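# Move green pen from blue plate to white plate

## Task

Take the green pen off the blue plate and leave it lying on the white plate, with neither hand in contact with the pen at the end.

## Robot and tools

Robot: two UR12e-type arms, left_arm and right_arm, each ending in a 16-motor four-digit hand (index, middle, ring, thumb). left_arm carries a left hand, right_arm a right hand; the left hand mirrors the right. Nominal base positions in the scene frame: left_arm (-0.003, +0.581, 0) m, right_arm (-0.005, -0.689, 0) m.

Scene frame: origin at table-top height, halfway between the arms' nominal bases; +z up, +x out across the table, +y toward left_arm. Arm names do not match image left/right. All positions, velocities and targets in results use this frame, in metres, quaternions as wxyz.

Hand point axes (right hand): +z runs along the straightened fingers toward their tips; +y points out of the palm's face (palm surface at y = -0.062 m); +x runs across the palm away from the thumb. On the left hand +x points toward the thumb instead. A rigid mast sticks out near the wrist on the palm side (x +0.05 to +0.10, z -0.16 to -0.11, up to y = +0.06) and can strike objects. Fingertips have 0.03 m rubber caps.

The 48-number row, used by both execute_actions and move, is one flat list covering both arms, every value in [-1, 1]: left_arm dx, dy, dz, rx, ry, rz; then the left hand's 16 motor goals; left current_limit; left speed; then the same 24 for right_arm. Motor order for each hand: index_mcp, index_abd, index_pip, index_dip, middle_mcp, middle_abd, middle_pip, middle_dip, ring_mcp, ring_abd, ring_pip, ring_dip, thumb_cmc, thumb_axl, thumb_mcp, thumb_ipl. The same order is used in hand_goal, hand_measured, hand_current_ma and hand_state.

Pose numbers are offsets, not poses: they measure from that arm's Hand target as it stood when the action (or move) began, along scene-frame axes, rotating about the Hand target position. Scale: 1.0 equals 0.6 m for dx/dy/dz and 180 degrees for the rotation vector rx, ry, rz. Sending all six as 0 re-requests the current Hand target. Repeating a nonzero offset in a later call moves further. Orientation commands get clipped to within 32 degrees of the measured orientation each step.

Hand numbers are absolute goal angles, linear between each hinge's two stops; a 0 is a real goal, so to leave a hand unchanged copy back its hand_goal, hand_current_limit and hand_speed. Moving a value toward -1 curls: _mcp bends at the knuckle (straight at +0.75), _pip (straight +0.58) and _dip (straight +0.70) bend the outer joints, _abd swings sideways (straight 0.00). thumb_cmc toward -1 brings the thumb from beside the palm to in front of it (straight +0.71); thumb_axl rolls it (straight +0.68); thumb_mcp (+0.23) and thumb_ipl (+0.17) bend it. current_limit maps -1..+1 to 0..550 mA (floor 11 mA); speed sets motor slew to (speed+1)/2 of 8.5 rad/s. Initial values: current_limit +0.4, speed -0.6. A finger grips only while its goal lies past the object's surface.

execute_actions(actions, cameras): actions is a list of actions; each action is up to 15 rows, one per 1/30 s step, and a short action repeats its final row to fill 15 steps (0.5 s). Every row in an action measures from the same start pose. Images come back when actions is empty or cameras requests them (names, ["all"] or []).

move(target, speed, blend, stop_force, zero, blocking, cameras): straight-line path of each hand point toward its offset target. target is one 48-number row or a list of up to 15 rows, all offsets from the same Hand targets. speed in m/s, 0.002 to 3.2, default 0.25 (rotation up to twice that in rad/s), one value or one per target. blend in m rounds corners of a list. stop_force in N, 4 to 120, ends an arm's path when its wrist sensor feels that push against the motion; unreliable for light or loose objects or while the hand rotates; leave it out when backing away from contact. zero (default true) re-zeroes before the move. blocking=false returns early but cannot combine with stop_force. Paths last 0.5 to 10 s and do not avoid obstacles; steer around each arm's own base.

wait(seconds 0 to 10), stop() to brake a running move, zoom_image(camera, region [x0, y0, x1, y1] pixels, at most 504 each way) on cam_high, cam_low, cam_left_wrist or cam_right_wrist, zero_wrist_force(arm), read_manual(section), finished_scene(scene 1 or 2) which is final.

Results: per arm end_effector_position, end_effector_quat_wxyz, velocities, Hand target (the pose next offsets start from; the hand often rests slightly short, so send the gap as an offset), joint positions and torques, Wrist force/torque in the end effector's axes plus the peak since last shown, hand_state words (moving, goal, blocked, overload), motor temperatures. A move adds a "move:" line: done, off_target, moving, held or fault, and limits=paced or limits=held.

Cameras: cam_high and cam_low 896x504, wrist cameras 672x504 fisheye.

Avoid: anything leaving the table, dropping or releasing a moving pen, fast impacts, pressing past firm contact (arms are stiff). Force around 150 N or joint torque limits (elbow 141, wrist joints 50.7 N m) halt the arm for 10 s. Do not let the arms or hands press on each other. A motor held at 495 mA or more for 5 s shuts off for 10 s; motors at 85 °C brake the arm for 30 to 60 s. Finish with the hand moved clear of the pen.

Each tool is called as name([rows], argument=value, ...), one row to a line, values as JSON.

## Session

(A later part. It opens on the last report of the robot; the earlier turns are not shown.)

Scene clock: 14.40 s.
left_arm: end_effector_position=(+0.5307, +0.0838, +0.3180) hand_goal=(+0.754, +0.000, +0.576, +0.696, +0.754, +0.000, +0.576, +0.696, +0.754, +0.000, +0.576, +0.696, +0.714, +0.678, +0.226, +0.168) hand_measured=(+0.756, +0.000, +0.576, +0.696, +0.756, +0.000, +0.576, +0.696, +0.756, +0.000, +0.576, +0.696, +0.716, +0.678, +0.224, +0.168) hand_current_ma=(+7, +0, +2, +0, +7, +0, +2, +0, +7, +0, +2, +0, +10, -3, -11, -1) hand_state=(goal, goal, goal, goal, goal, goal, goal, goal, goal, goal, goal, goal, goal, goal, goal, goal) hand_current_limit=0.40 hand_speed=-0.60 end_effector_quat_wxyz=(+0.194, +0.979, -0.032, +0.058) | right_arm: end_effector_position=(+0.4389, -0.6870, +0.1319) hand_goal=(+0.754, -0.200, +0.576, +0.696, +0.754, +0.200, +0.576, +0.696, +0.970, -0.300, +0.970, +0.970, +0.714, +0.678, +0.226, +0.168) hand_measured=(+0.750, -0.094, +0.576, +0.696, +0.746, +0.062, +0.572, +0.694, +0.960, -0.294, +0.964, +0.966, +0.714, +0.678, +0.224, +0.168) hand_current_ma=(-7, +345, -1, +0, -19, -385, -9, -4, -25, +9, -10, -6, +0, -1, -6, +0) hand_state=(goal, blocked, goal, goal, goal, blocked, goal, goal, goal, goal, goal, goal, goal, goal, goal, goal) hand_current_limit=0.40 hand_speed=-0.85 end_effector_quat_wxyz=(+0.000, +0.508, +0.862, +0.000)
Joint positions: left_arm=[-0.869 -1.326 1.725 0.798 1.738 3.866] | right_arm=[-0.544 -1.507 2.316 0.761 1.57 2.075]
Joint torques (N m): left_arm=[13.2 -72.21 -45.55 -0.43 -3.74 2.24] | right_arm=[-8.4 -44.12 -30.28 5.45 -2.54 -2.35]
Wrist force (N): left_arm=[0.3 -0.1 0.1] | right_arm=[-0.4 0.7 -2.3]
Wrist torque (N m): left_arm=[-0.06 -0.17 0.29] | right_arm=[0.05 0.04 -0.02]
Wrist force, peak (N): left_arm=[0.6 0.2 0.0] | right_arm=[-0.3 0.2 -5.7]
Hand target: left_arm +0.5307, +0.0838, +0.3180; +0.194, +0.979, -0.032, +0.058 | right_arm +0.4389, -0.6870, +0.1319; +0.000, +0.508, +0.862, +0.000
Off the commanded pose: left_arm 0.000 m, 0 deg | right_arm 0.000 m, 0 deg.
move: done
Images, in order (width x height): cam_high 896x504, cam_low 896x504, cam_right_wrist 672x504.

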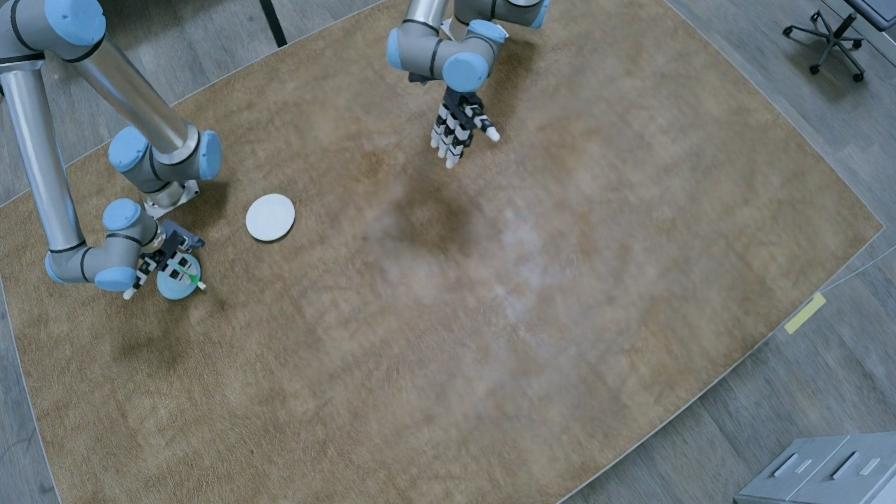

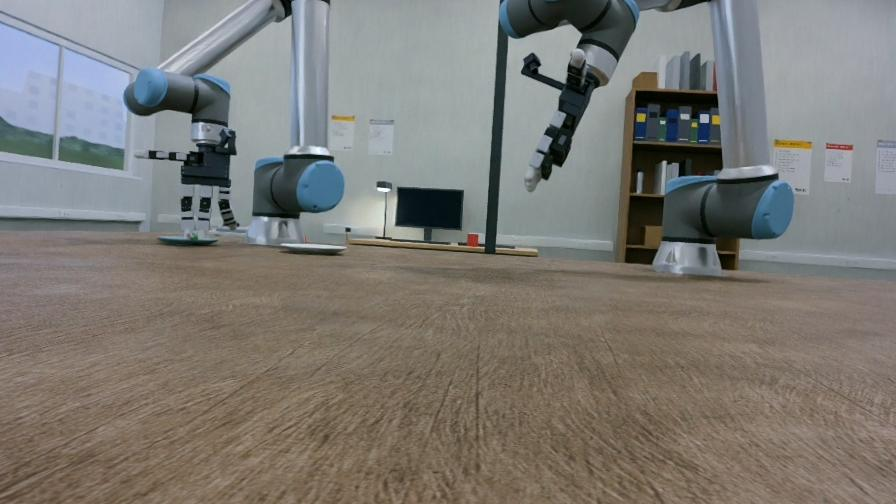

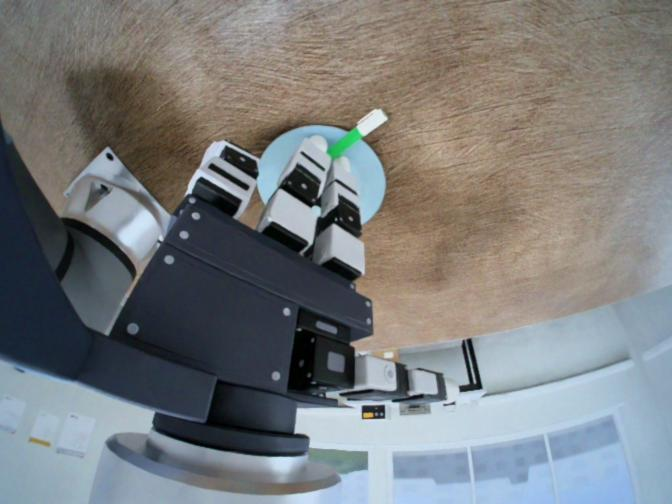

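move(target=[0,0,0,0,0,0,0.754,0,0.576,0.696,0.754,0,0.576,0.696,0.754,0,0.576,0.696,0.714,0.678,0.226,0.168,0.4,-0.6, 0,0,0.1,0,0,0,0.754,-0.2,0.576,0.696,0.754,0.2,0.576,0.696,0.97,-0.3,0.97,0.97,0.714,0.678,0.226,0.168,0.4,-0.85], speed=0.06, cameras=["cam_high","cam_low","cam_right_wrist"])

zoom_image(camera="cam_right_wrist", region=[240, 80, 440, 280])

zoom_image(camera="cam_low", region=[140, 160, 240, 260])

Scene clock: 15.93 s.
left_arm: end_effector_position=(+0.5307, +0.0838, +0.3180) hand_goal=(+0.754, +0.000, +0.576, +0.696, +0.754, +0.000, +0.576, +0.696, +0.754, +0.000, +0.576, +0.696, +0.714, +0.678, +0.226, +0.168) hand_measured=(+0.756, +0.000, +0.576, +0.696, +0.756, +0.000, +0.576, +0.696, +0.756, +0.000, +0.576, +0.696, +0.716, +0.678, +0.224, +0.168) hand_current_ma=(+7, +0, +2, +0, +7, +0, +2, +0, +7, +0, +2, +0, +10, -3, -11, -1) hand_state=(goal, goal, goal, goal, goal, goal, goal, goal, goal, goal, goal, goal, goal, goal, goal, goal) hand_current_limit=0.40 hand_speed=-0.60 end_effector_quat_wxyz=(+0.194, +0.979, -0.032, +0.058) | right_arm: end_effector_position=(+0.4390, -0.6870, +0.1920) hand_goal=(+0.754, -0.200, +0.576, +0.696, +0.754, +0.200, +0.576, +0.696, +0.970, -0.300, +0.970, +0.970, +0.714, +0.678, +0.226, +0.168) hand_measured=(+0.750, -0.094, +0.576, +0.696, +0.752, +0.064, +0.574, +0.694, +0.960, -0.294, +0.964, +0.966, +0.714, +0.678, +0.224, +0.168) hand_current_ma=(-7, +345, -1, +0, -3, -385, -3, -3, -25, +9, -10, -6, +0, -1, -6, +0) hand_state=(goal, blocked, goal, goal, goal, blocked, goal, goal, goal, goal, goal, goal, goal, goal, goal, goal) hand_current_limit=0.40 hand_speed=-0.85 end_effector_quat_wxyz=(+0.000, +0.508, +0.862, +0.000)
Joint positions: left_arm=[-0.869 -1.326 1.725 0.798 1.738 3.866] | right_arm=[-0.544 -1.595 2.264 0.901 1.57 2.075]
Joint torques (N m): left_arm=[12.32 -71.37 -45.7 -0.67 -3.65 2.36] | right_arm=[-5.74 -13.31 -22.5 3.21 -2.71 0.12]
Wrist force (N): left_arm=[-0.1 0.0 0.1] | right_arm=[-0.5 0.0 -0.4]
Wrist torque (N m): left_arm=[-0.04 -0.12 0.25] | right_arm=[-0.04 -0.05 -0.04]
Wrist force, peak (N): left_arm=[0.2 0.6 0.4] | right_arm=[-0.9 0.5 -2.6]
Hand target: left_arm +0.5307, +0.0838, +0.3180; +0.194, +0.979, -0.032, +0.058 | right_arm +0.4389, -0.6870, +0.1919; +0.000, +0.508, +0.862, +0.000
Off the commanded pose: left_arm 0.000 m, 0 deg | right_arm 0.000 m, 0 deg.
move: done
Images, in order (width x height): cam_high 896x504, cam_low 896x504, cam_right_wrist 672x504.

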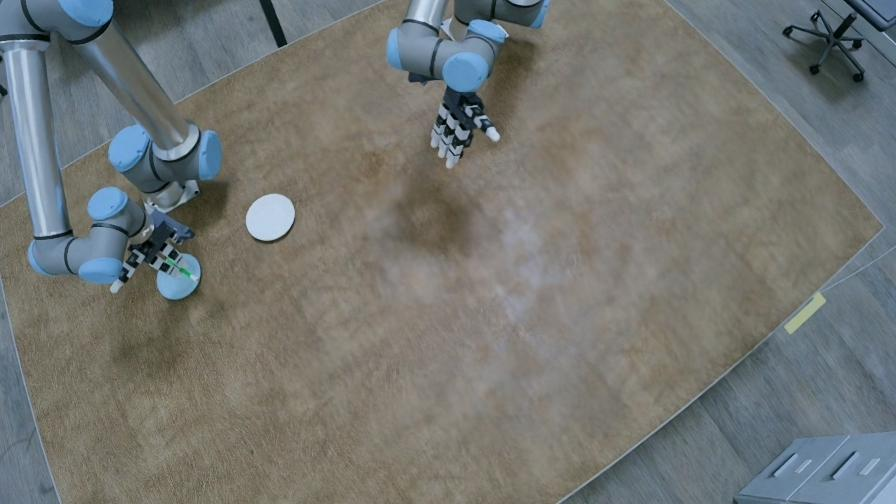

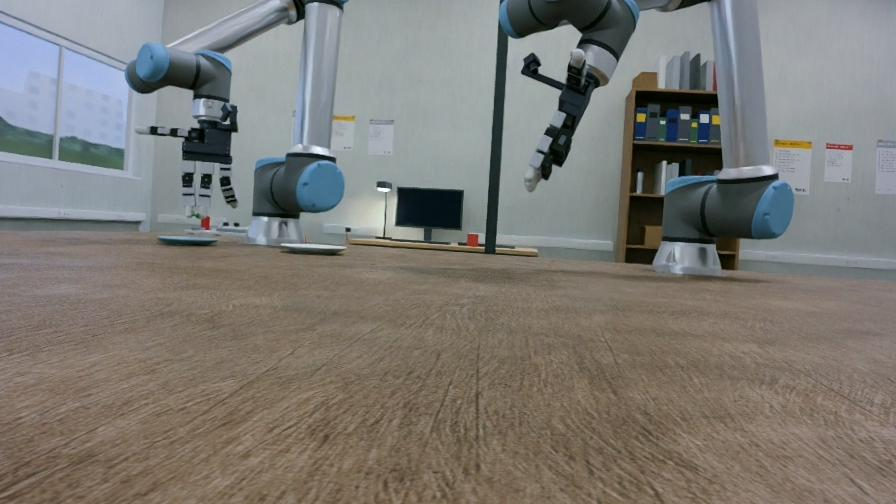

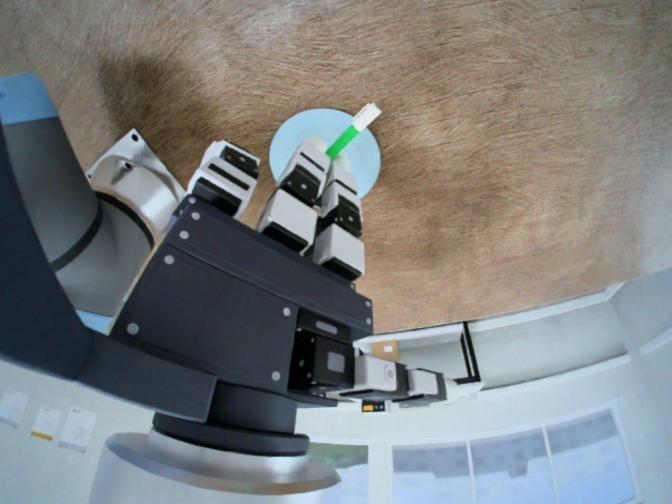

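Scaled by 2.520 from the camera's 672x504 image, which has a finer 960x720 frame.

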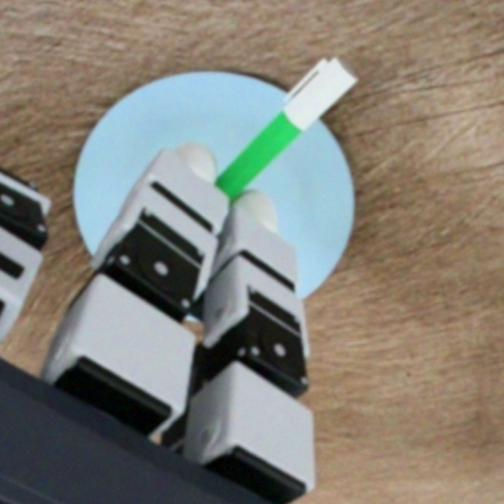

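Scaled by 5.040 from the camera's 896x504 image, which has a finer 1280x720 frame.

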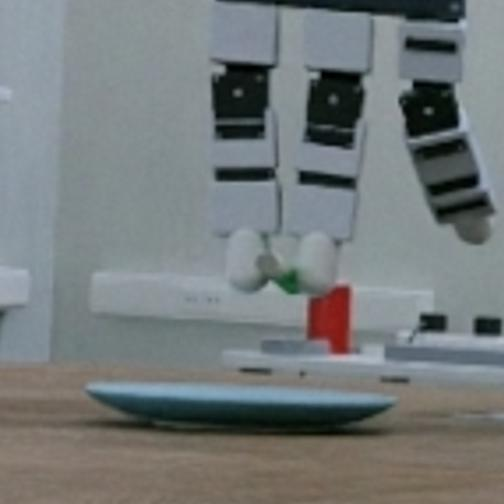

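move(target=[0,0,0,0,0,0,0.754,0,0.576,0.696,0.754,0,0.576,0.696,0.754,0,0.576,0.696,0.714,0.678,0.226,0.168,0.4,-0.6, -0.0683,0.52,0.06,0,0,0,0.754,-0.2,0.576,0.696,0.754,0.2,0.576,0.696,0.97,-0.3,0.97,0.97,0.714,0.678,0.226,0.168,0.4,-0.85], speed=0.2, cameras=["cam_high","cam_low","cam_right_wrist"])

zoom_image(camera="cam_right_wrist", region=[220, 40, 440, 260])

zoom_image(camera="cam_high", region=[200, 160, 320, 260])

zoom_image(camera="cam_low", region=[240, 150, 370, 260])

Scene clock: 18.57 s.
left_arm: end_effector_position=(+0.5307, +0.0838, +0.3180) hand_goal=(+0.754, +0.000, +0.576, +0.696, +0.754, +0.000, +0.576, +0.696, +0.754, +0.000, +0.576, +0.696, +0.714, +0.678, +0.226, +0.168) hand_measured=(+0.756, +0.000, +0.576, +0.696, +0.756, +0.000, +0.576, +0.696, +0.756, +0.000, +0.576, +0.696, +0.716, +0.678, +0.224, +0.168) hand_current_ma=(+7, +0, +2, +0, +7, +0, +2, +0, +7, +0, +2, +0, +10, -3, -11, -1) hand_state=(goal, goal, goal, goal, goal, goal, goal, goal, goal, goal, goal, goal, goal, goal, goal, goal) hand_current_limit=0.40 hand_speed=-0.60 end_effector_quat_wxyz=(+0.194, +0.979, -0.032, +0.058) | right_arm: end_effector_position=(+0.3979, -0.3751, +0.2278) hand_goal=(+0.754, -0.200, +0.576, +0.696, +0.754, +0.200, +0.576, +0.696, +0.970, -0.300, +0.970, +0.970, +0.714, +0.678, +0.226, +0.168) hand_measured=(+0.750, -0.094, +0.576, +0.696, +0.752, +0.066, +0.574, +0.694, +0.960, -0.296, +0.964, +0.966, +0.714, +0.678, +0.224, +0.168) hand_current_ma=(-7, +345, -1, +0, -3, -385, -3, -3, -24, +7, -10, -6, +0, -1, -6, +0) hand_state=(goal, blocked, goal, goal, goal, blocked, goal, goal, goal, goal, goal, goal, goal, goal, goal, goal) hand_current_limit=0.40 hand_speed=-0.85 end_effector_quat_wxyz=(+0.000, +0.508, +0.862, +0.000)
Joint positions: left_arm=[-0.869 -1.326 1.725 0.798 1.738 3.866] | right_arm=[0.346 -1.506 2.095 0.981 1.571 2.965]
Joint torques (N m): left_arm=[13.78 -71.19 -45 -0.53 -3.88 2.12] | right_arm=[7.09 -50.46 -31.21 2.48 -1 1.75]
Wrist force (N): left_arm=[0.2 0.3 0.0] | right_arm=[-0.9 0.0 -0.1]
Wrist torque (N m): left_arm=[-0.01 -0.17 0.28] | right_arm=[-0.09 0.00 0.18]
Wrist force, peak (N): left_arm=[0.8 0.1 0.1] | right_arm=[-3.1 -0.8 0.0]
Hand target: left_arm +0.5307, +0.0838, +0.3180; +0.194, +0.979, -0.032, +0.058 | right_arm +0.3979, -0.3750, +0.2279; +0.000, +0.508, +0.862, +0.000
Off the commanded pose: left_arm 0.000 m, 0 deg | right_arm 0.000 m, 0 deg.
move: done
Images, in order (width x height): cam_high 896x504, cam_low 896x504, cam_right_wrist 672x504.

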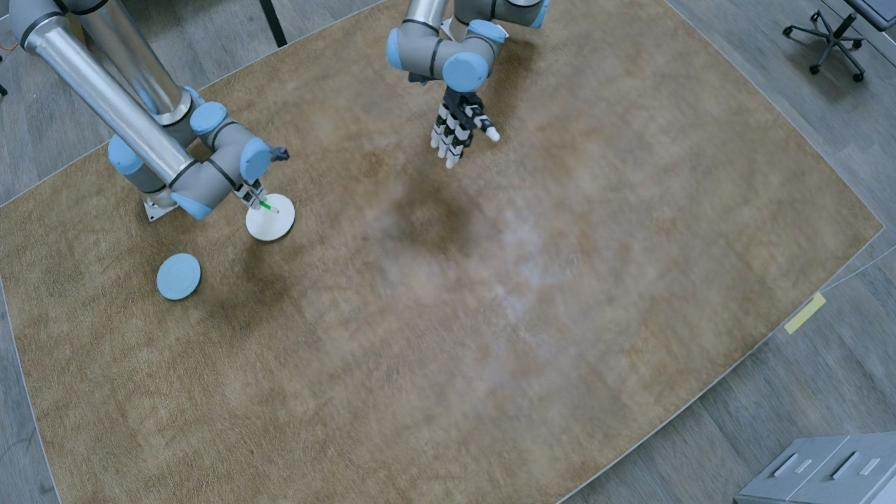

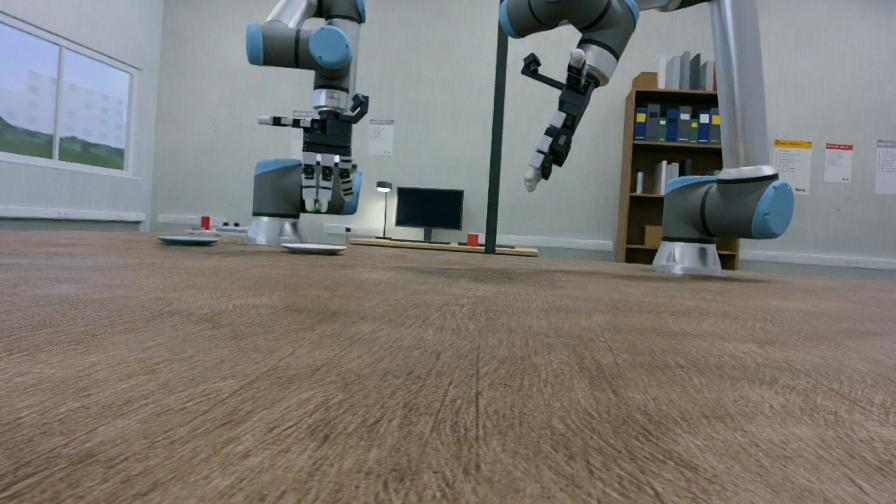

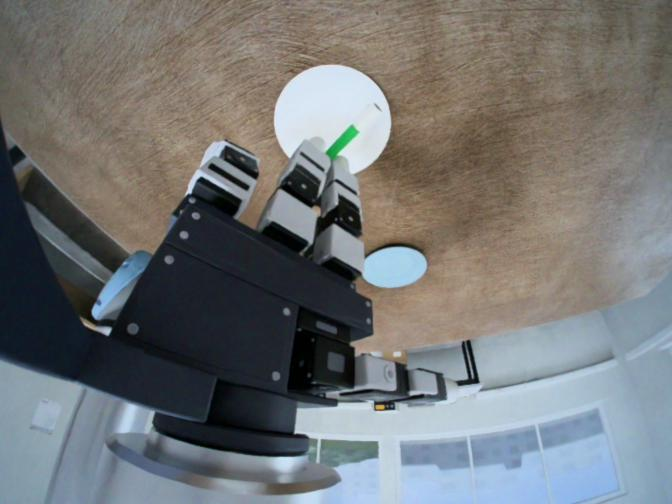

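Scaled by 2.291 from the camera's 672x504 image, which has a finer 960x720 frame.

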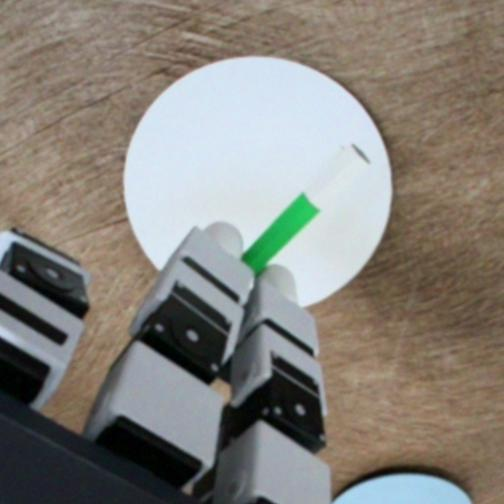

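Scaled by 4.200 from the camera's 896x504 image, which has a finer 1280x720 frame.

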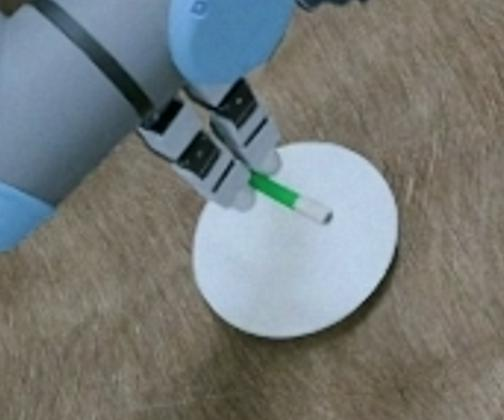

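Scaled by 3.877 from the camera's 896x504 image, which has a finer 1280x720 frame.

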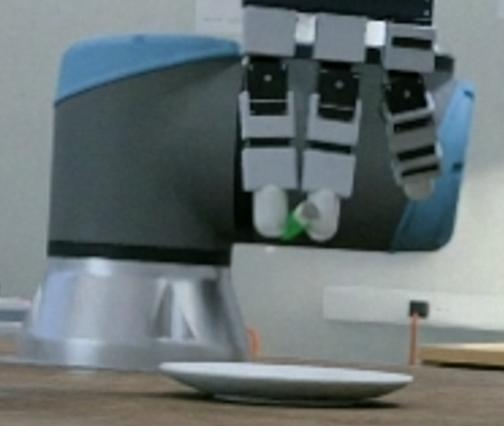

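move(target=[0,0,0,0,0,0,0.754,0,0.576,0.696,0.754,0,0.576,0.696,0.754,0,0.576,0.696,0.714,0.678,0.226,0.168,0.4,-0.6, 0.002,0.004,-0.13,0,0,0,0.754,-0.2,0.576,0.696,0.754,0.2,0.576,0.696,0.97,-0.3,0.97,0.97,0.714,0.678,0.226,0.168,0.4,-0.85], speed=0.12)

move(target=[0,0,0,0,0,0,0.754,0,0.576,0.696,0.754,0,0.576,0.696,0.754,0,0.576,0.696,0.714,0.678,0.226,0.168,0.4,-0.6, 0,0,-0.035,0,0,0,0.754,-0.2,0.576,0.696,0.754,0.2,0.576,0.696,0.97,-0.3,0.97,0.97,0.714,0.678,0.226,0.168,0.4,-0.85], speed=0.02, stop_force=4, cameras=["cam_high","cam_low","cam_right_wrist"])

zoom_image(camera="cam_right_wrist", region=[220, 40, 440, 260])

zoom_image(camera="cam_low", region=[260, 180, 360, 260])

Scene clock: 20.27 s.
left_arm: end_effector_position=(+0.5307, +0.0838, +0.3180) hand_goal=(+0.754, +0.000, +0.576, +0.696, +0.754, +0.000, +0.576, +0.696, +0.754, +0.000, +0.576, +0.696, +0.714, +0.678, +0.226, +0.168) hand_measured=(+0.756, +0.000, +0.576, +0.696, +0.756, +0.000, +0.576, +0.696, +0.756, +0.000, +0.576, +0.696, +0.716, +0.678, +0.224, +0.168) hand_current_ma=(+7, +0, +2, +0, +7, +0, +2, +0, +7, +0, +2, +0, +10, -3, -11, -1) hand_state=(goal, goal, goal, goal, goal, goal, goal, goal, goal, goal, goal, goal, goal, goal, goal, goal) hand_current_limit=0.40 hand_speed=-0.60 end_effector_quat_wxyz=(+0.194, +0.979, -0.032, +0.058) | right_arm: end_effector_position=(+0.3991, -0.3726, +0.1498) hand_goal=(+0.754, -0.200, +0.576, +0.696, +0.754, +0.200, +0.576, +0.696, +0.970, -0.300, +0.970, +0.970, +0.714, +0.678, +0.226, +0.168) hand_measured=(+0.750, -0.094, +0.576, +0.696, +0.752, +0.066, +0.574, +0.694, +0.960, -0.296, +0.964, +0.966, +0.714, +0.678, +0.224, +0.168) hand_current_ma=(-7, +345, -1, +0, -3, -385, -3, -3, -24, +7, -10, -6, +0, -1, -6, +0) hand_state=(goal, blocked, goal, goal, goal, blocked, goal, goal, goal, goal, goal, goal, goal, goal, goal, goal) hand_current_limit=0.40 hand_speed=-0.85 end_effector_quat_wxyz=(+0.000, +0.508, +0.862, +0.000)
Joint positions: left_arm=[-0.869 -1.326 1.725 0.798 1.738 3.866] | right_arm=[0.351 -1.409 2.157 0.822 1.571 2.97]
Joint torques (N m): left_arm=[13.61 -70.94 -45.13 -0.55 -3.74 2.18] | right_arm=[0.31 -49.69 -31.42 3.23 -1.79 1.12]
Wrist force (N): left_arm=[0.3 0.5 -0.1] | right_arm=[-0.3 -0.1 -0.7]
Wrist torque (N m): left_arm=[0.03 -0.18 0.28] | right_arm=[-0.06 -0.09 -0.04]
Wrist force, peak (N): left_arm=[0.5 0.6 0.2] | right_arm=[-1.0 0.2 -2.1]
Hand target: left_arm +0.5307, +0.0838, +0.3180; +0.194, +0.979, -0.032, +0.058 | right_arm +0.3991, -0.3726, +0.1499; +0.000, +0.508, +0.862, +0.000
Off the commanded pose: left_arm 0.000 m, 0 deg | right_arm 0.000 m, 0 deg.
move: done

Scene clock: 22.37 s.
left_arm: end_effector_position=(+0.5307, +0.0838, +0.3180) hand_goal=(+0.754, +0.000, +0.576, +0.696, +0.754, +0.000, +0.576, +0.696, +0.754, +0.000, +0.576, +0.696, +0.714, +0.678, +0.226, +0.168) hand_measured=(+0.756, +0.000, +0.576, +0.696, +0.756, +0.000, +0.576, +0.696, +0.756, +0.000, +0.576, +0.696, +0.716, +0.678, +0.224, +0.168) hand_current_ma=(+7, +0, +2, +0, +7, +0, +2, +0, +7, +0, +2, +0, +10, -3, -11, -1) hand_state=(goal, goal, goal, goal, goal, goal, goal, goal, goal, goal, goal, goal, goal, goal, goal, goal) hand_current_limit=0.40 hand_speed=-0.60 end_effector_quat_wxyz=(+0.194, +0.979, -0.032, +0.058) | right_arm: end_effector_position=(+0.3991, -0.3726, +0.1298) hand_goal=(+0.754, -0.200, +0.576, +0.696, +0.754, +0.200, +0.576, +0.696, +0.970, -0.300, +0.970, +0.970, +0.714, +0.678, +0.226, +0.168) hand_measured=(+0.750, -0.094, +0.576, +0.696, +0.752, +0.066, +0.574, +0.694, +0.960, -0.296, +0.964, +0.966, +0.714, +0.678, +0.224, +0.168) hand_current_ma=(-6, +345, -1, +0, -3, -385, -2, -3, -24, +7, -10, -6, +0, -1, -6, +0) hand_state=(goal, blocked, goal, goal, goal, blocked, goal, goal, goal, goal, goal, goal, goal, goal, goal, goal) hand_current_limit=0.40 hand_speed=-0.85 end_effector_quat_wxyz=(+0.000, +0.508, +0.862, +0.000)
Joint positions: left_arm=[-0.869 -1.326 1.725 0.798 1.738 3.866] | right_arm=[0.351 -1.381 2.172 0.78 1.571 2.97]
Joint torques (N m): left_arm=[12.8 -70.66 -44.88 -0.58 -3.88 2.43] | right_arm=[-5.87 -58.03 -30.97 3.25 0.07 -1.88]
Wrist force (N): left_arm=[0.3 0.2 0.1] | right_arm=[-0.6 0.3 -4.3]
Wrist torque (N m): left_arm=[-0.01 -0.17 0.28] | right_arm=[0.24 0.00 -0.05]
Wrist force, peak (N): left_arm=[0.4 0.5 0.0] | right_arm=[-0.5 0.3 -20.3]
Hand target: left_arm +0.5307, +0.0838, +0.3180; +0.194, +0.979, -0.032, +0.058 | right_arm +0.3991, -0.3726, +0.1298; +0.000, +0.508, +0.862, +0.000 (not the last commanded pose)
Off the commanded pose: left_arm 0.000 m, 0 deg | right_arm 0.001 m, 0 deg.
move: contact (right_arm)
Images, in order (width x height): cam_high 896x504, cam_low 896x504, cam_right_wrist 672x504.

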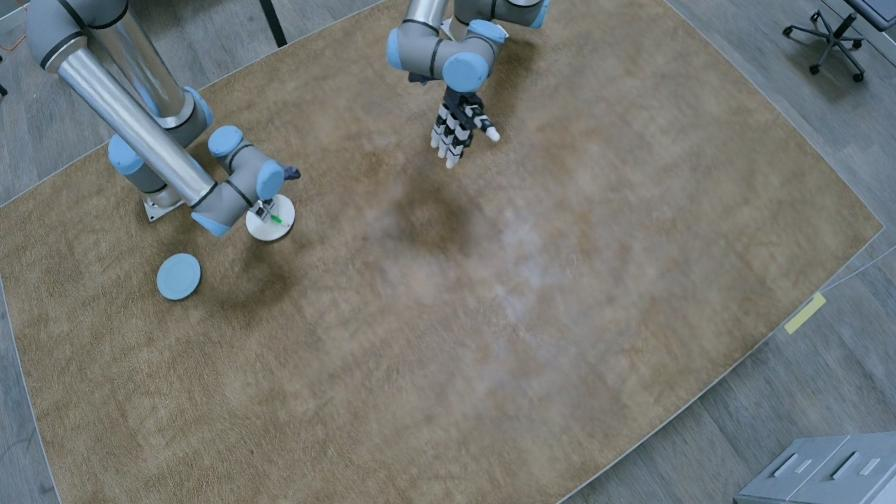

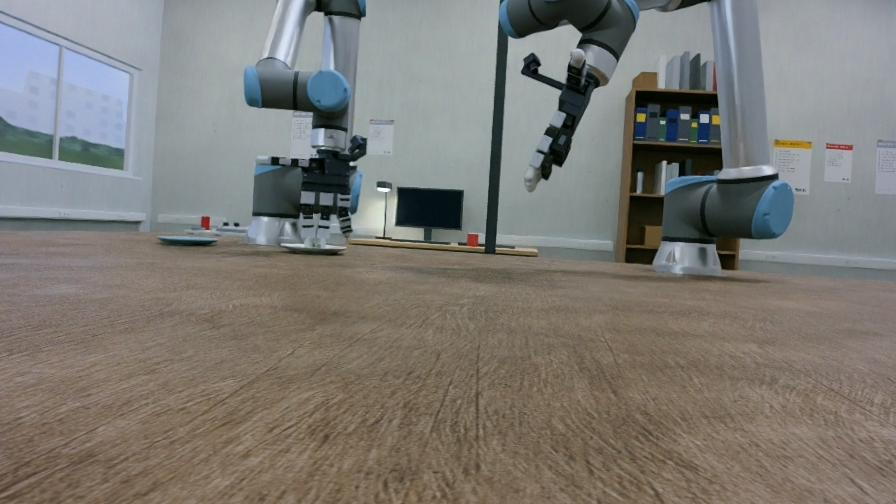

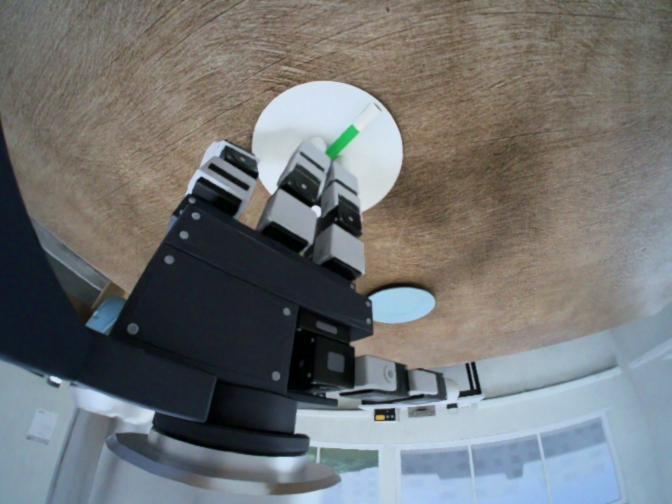

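Scaled by 2.291 from the camera's 672x504 image, which has a finer 960x720 frame.

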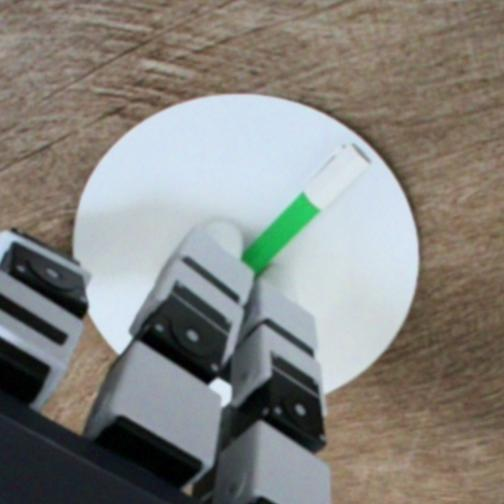

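Scaled by 5.040 from the camera's 896x504 image, which has a finer 1280x720 frame.

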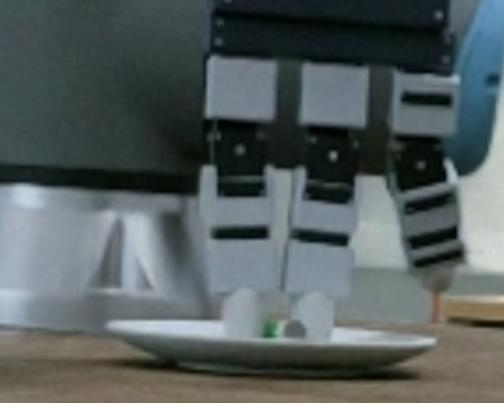

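move(target=[0,0,0,0,0,0,0.754,0,0.576,0.696,0.754,0,0.576,0.696,0.754,0,0.576,0.696,0.714,0.678,0.226,0.168,0.4,-0.6, 0,0,0.001,0,0,0,0.754,0.09,0.576,0.696,0.754,-0.09,0.576,0.696,0.97,-0.3,0.97,0.97,0.714,0.678,0.226,0.168,0.4,-0.9], speed=0.02, cameras=["cam_high","cam_low","cam_right_wrist"])

zoom_image(camera="cam_right_wrist", region=[220, 40, 440, 260])

move(target=[0,0,0,0,0,0,0.754,0,0.576,0.696,0.754,0,0.576,0.696,0.754,0,0.576,0.696,0.714,0.678,0.226,0.168,0.4,-0.6, 0,0,0.13,0,0,0,0.754,0.09,0.576,0.696,0.754,-0.09,0.576,0.696,0.97,-0.3,0.97,0.97,0.714,0.678,0.226,0.168,0.4,-0.9], speed=0.08, cameras=["cam_high","cam_low","cam_right_wrist"])

zoom_image(camera="cam_right_wrist", region=[220, 40, 440, 260])

zoom_image(camera="cam_high", region=[200, 160, 320, 260])

Scene clock: 23.63 s.
left_arm: end_effector_position=(+0.5307, +0.0838, +0.3180) hand_goal=(+0.754, +0.000, +0.576, +0.696, +0.754, +0.000, +0.576, +0.696, +0.754, +0.000, +0.576, +0.696, +0.714, +0.678, +0.226, +0.168) hand_measured=(+0.756, +0.000, +0.576, +0.696, +0.756, +0.000, +0.576, +0.696, +0.756, +0.000, +0.576, +0.696, +0.716, +0.678, +0.224, +0.168) hand_current_ma=(+7, +0, +2, +0, +7, +0, +2, +0, +7, +0, +2, +0, +10, -3, -11, -1) hand_state=(goal, goal, goal, goal, goal, goal, goal, goal, goal, goal, goal, goal, goal, goal, goal, goal) hand_current_limit=0.40 hand_speed=-0.60 end_effector_quat_wxyz=(+0.194, +0.979, -0.032, +0.058) | right_arm: end_effector_position=(+0.3991, -0.3726, +0.1304) hand_goal=(+0.754, +0.090, +0.576, +0.696, +0.754, -0.090, +0.576, +0.696, +0.970, -0.300, +0.970, +0.970, +0.714, +0.678, +0.226, +0.168) hand_measured=(+0.750, +0.086, +0.576, +0.696, +0.752, -0.086, +0.574, +0.694, +0.960, -0.296, +0.964, +0.966, +0.714, +0.678, +0.224, +0.168) hand_current_ma=(-6, -6, -1, +0, -3, +5, -2, -3, -24, +7, -10, -6, +0, -1, -6, +0) hand_state=(goal, goal, goal, goal, goal, goal, goal, goal, goal, goal, goal, goal, goal, goal, goal, goal) hand_current_limit=0.40 hand_speed=-0.90 end_effector_quat_wxyz=(+0.000, +0.508, +0.862, +0.000)
Joint positions: left_arm=[-0.869 -1.326 1.725 0.798 1.738 3.866] | right_arm=[0.351 -1.382 2.171 0.781 1.571 2.97]
Joint torques (N m): left_arm=[13.66 -70.87 -44.65 -0.56 -3.83 2.24] | right_arm=[-5.35 -56.22 -30.74 5.2 0.06 -1.57]
Wrist force (N): left_arm=[0.2 0.5 0.2] | right_arm=[-1.0 0.1 -0.4]
Wrist torque (N m): left_arm=[0.01 -0.17 0.27] | right_arm=[-0.07 0.02 -0.10]
Wrist force, peak (N): left_arm=[0.9 0.1 0.2] | right_arm=[-0.6 0.7 -5.0]
Hand target: left_arm +0.5307, +0.0838, +0.3180; +0.194, +0.979, -0.032, +0.058 | right_arm +0.3991, -0.3726, +0.1304; +0.000, +0.508, +0.862, +0.000
Off the commanded pose: left_arm 0.000 m, 0 deg | right_arm 0.000 m, 0 deg.
move: done
Images, in order (width x height): cam_high 896x504, cam_low 896x504, cam_right_wrist 672x504.

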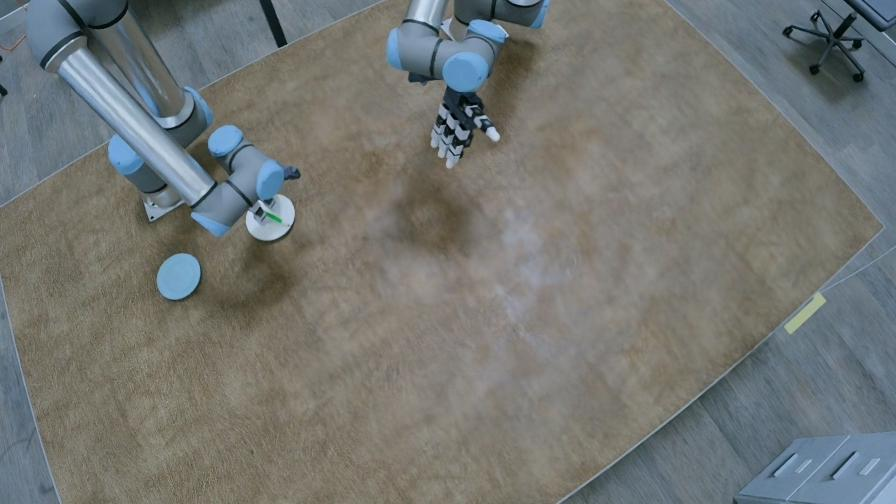

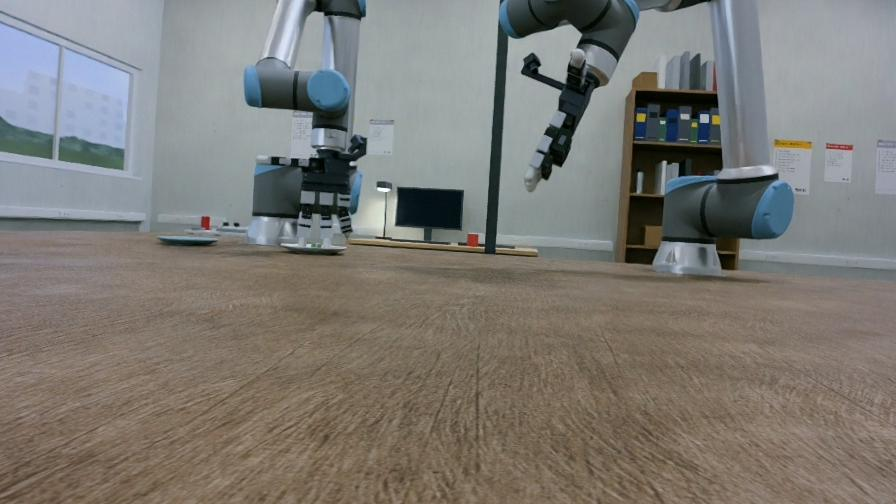

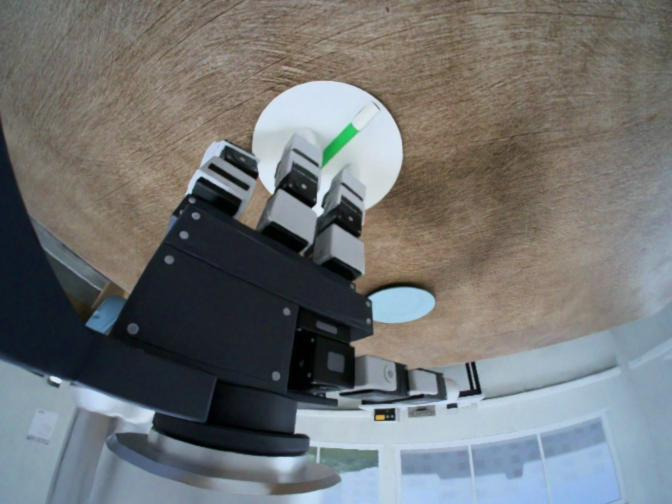

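Scaled by 2.291 from the camera's 672x504 image, which has a finer 960x720 frame.

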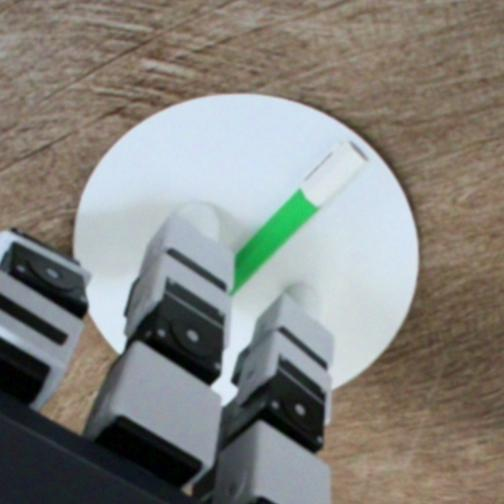

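Scene clock: 24.93 s.
left_arm: end_effector_position=(+0.5307, +0.0838, +0.3180) hand_goal=(+0.754, +0.000, +0.576, +0.696, +0.754, +0.000, +0.576, +0.696, +0.754, +0.000, +0.576, +0.696, +0.714, +0.678, +0.226, +0.168) hand_measured=(+0.756, +0.000, +0.576, +0.696, +0.756, +0.000, +0.576, +0.696, +0.756, +0.000, +0.576, +0.696, +0.716, +0.678, +0.224, +0.168) hand_current_ma=(+7, +0, +2, +0, +7, +0, +2, +0, +7, +0, +2, +0, +10, -3, -11, -1) hand_state=(goal, goal, goal, goal, goal, goal, goal, goal, goal, goal, goal, goal, goal, goal, goal, goal) hand_current_limit=0.40 hand_speed=-0.60 end_effector_quat_wxyz=(+0.194, +0.979, -0.032, +0.058) | right_arm: end_effector_position=(+0.3992, -0.3726, +0.2085) hand_goal=(+0.754, +0.090, +0.576, +0.696, +0.754, -0.090, +0.576, +0.696, +0.970, -0.300, +0.970, +0.970, +0.714, +0.678, +0.226, +0.168) hand_measured=(+0.750, +0.086, +0.576, +0.696, +0.752, -0.086, +0.574, +0.694, +0.960, -0.296, +0.964, +0.966, +0.714, +0.678, +0.224, +0.168) hand_current_ma=(-6, -6, -1, +0, -3, +5, -2, -3, -24, +7, -10, -6, +0, -1, -6, +0) hand_state=(goal, goal, goal, goal, goal, goal, goal, goal, goal, goal, goal, goal, goal, goal, goal, goal) hand_current_limit=0.40 hand_speed=-0.90 end_effector_quat_wxyz=(+0.000, +0.508, +0.862, +0.000) end_effector_velocity=(+0.000, +0.000, -0.002) end_effector_angular_velocity=(+0.001, +0.000, -0.001)
Joint positions: left_arm=[-0.869 -1.326 1.725 0.798 1.738 3.866] | right_arm=[0.351 -1.481 2.109 0.942 1.571 2.97]
Joint velocities: left_arm=[within noise] | right_arm=[0 0.002 0.002 -0.005 -0.001 0.001]
Joint torques (N m): left_arm=[12.23 -72.18 -44.03 -0.45 -3.63 2.09] | right_arm=[2.42 -18.05 -22.89 3.36 -0.03 1.29]
Wrist force (N): left_arm=[0.3 0.5 0.1] | right_arm=[-1.1 0.4 -0.4]
Wrist torque (N m): left_arm=[0.01 -0.18 0.28] | right_arm=[-0.02 0.01 -0.08]
Wrist force, peak (N): left_arm=[0.7 0.4 0.2] | right_arm=[-1.1 0.3 -1.4]
Hand target: left_arm +0.5307, +0.0838, +0.3180; +0.194, +0.979, -0.032, +0.058 | right_arm +0.3991, -0.3726, +0.2084; +0.000, +0.508, +0.862, +0.000
Off the commanded pose: left_arm 0.000 m, 0 deg | right_arm 0.000 m, 0 deg.
move: done
Images, in order (width x height): cam_high 896x504, cam_low 896x504, cam_right_wrist 672x504.

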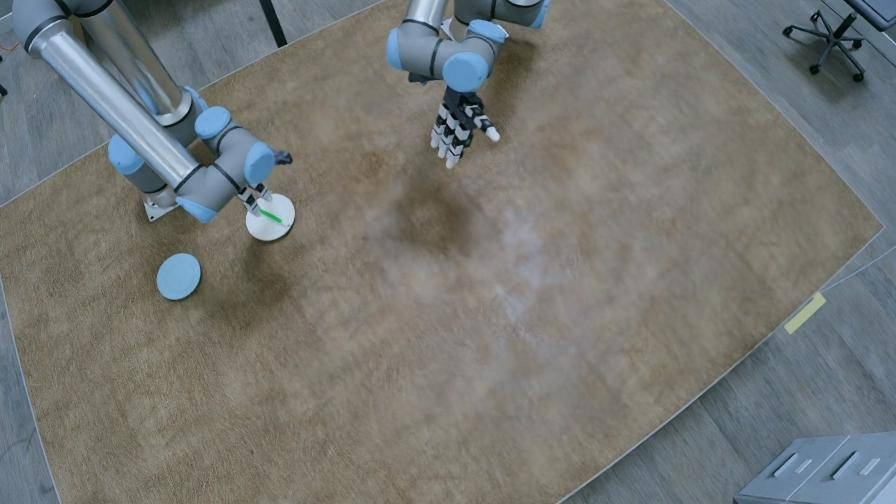

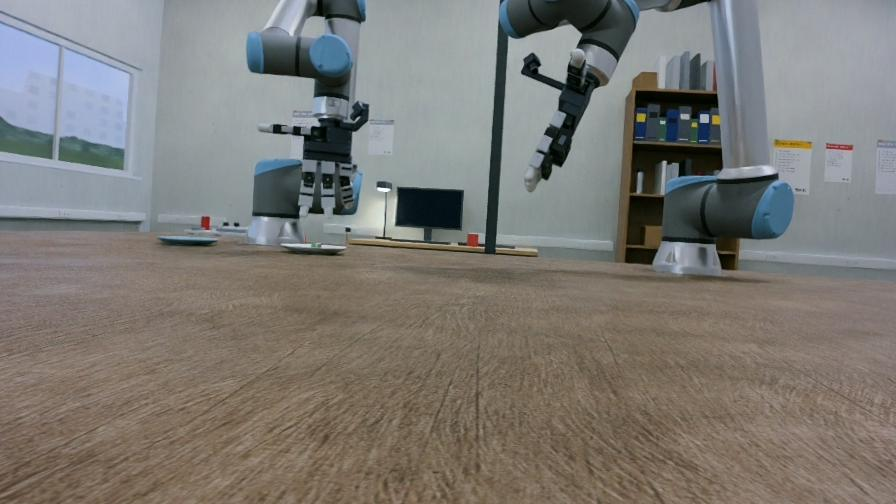

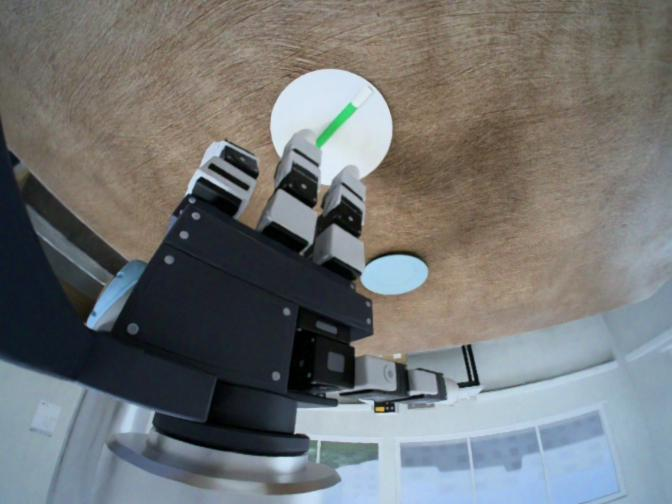

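Scaled by 2.291 from the camera's 672x504 image, which has a finer 960x720 frame.

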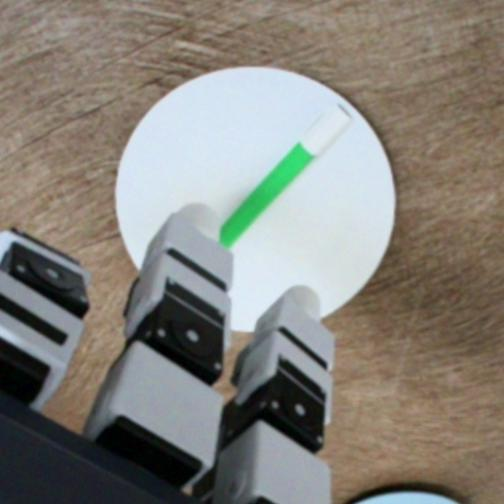

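Scaled by 4.200 from the camera's 896x504 image, which has a finer 1280x720 frame.

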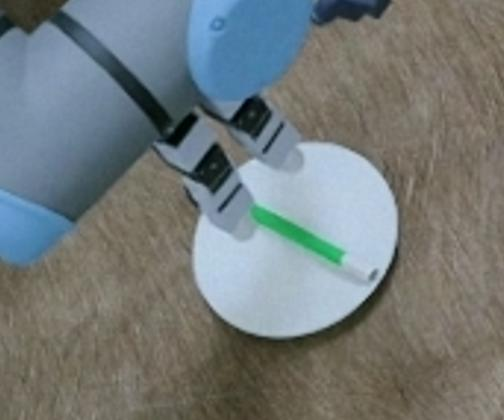

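Pen is on the white plate, hand clear.

finished_scene(scene=1)

The scene is finished: the task was done.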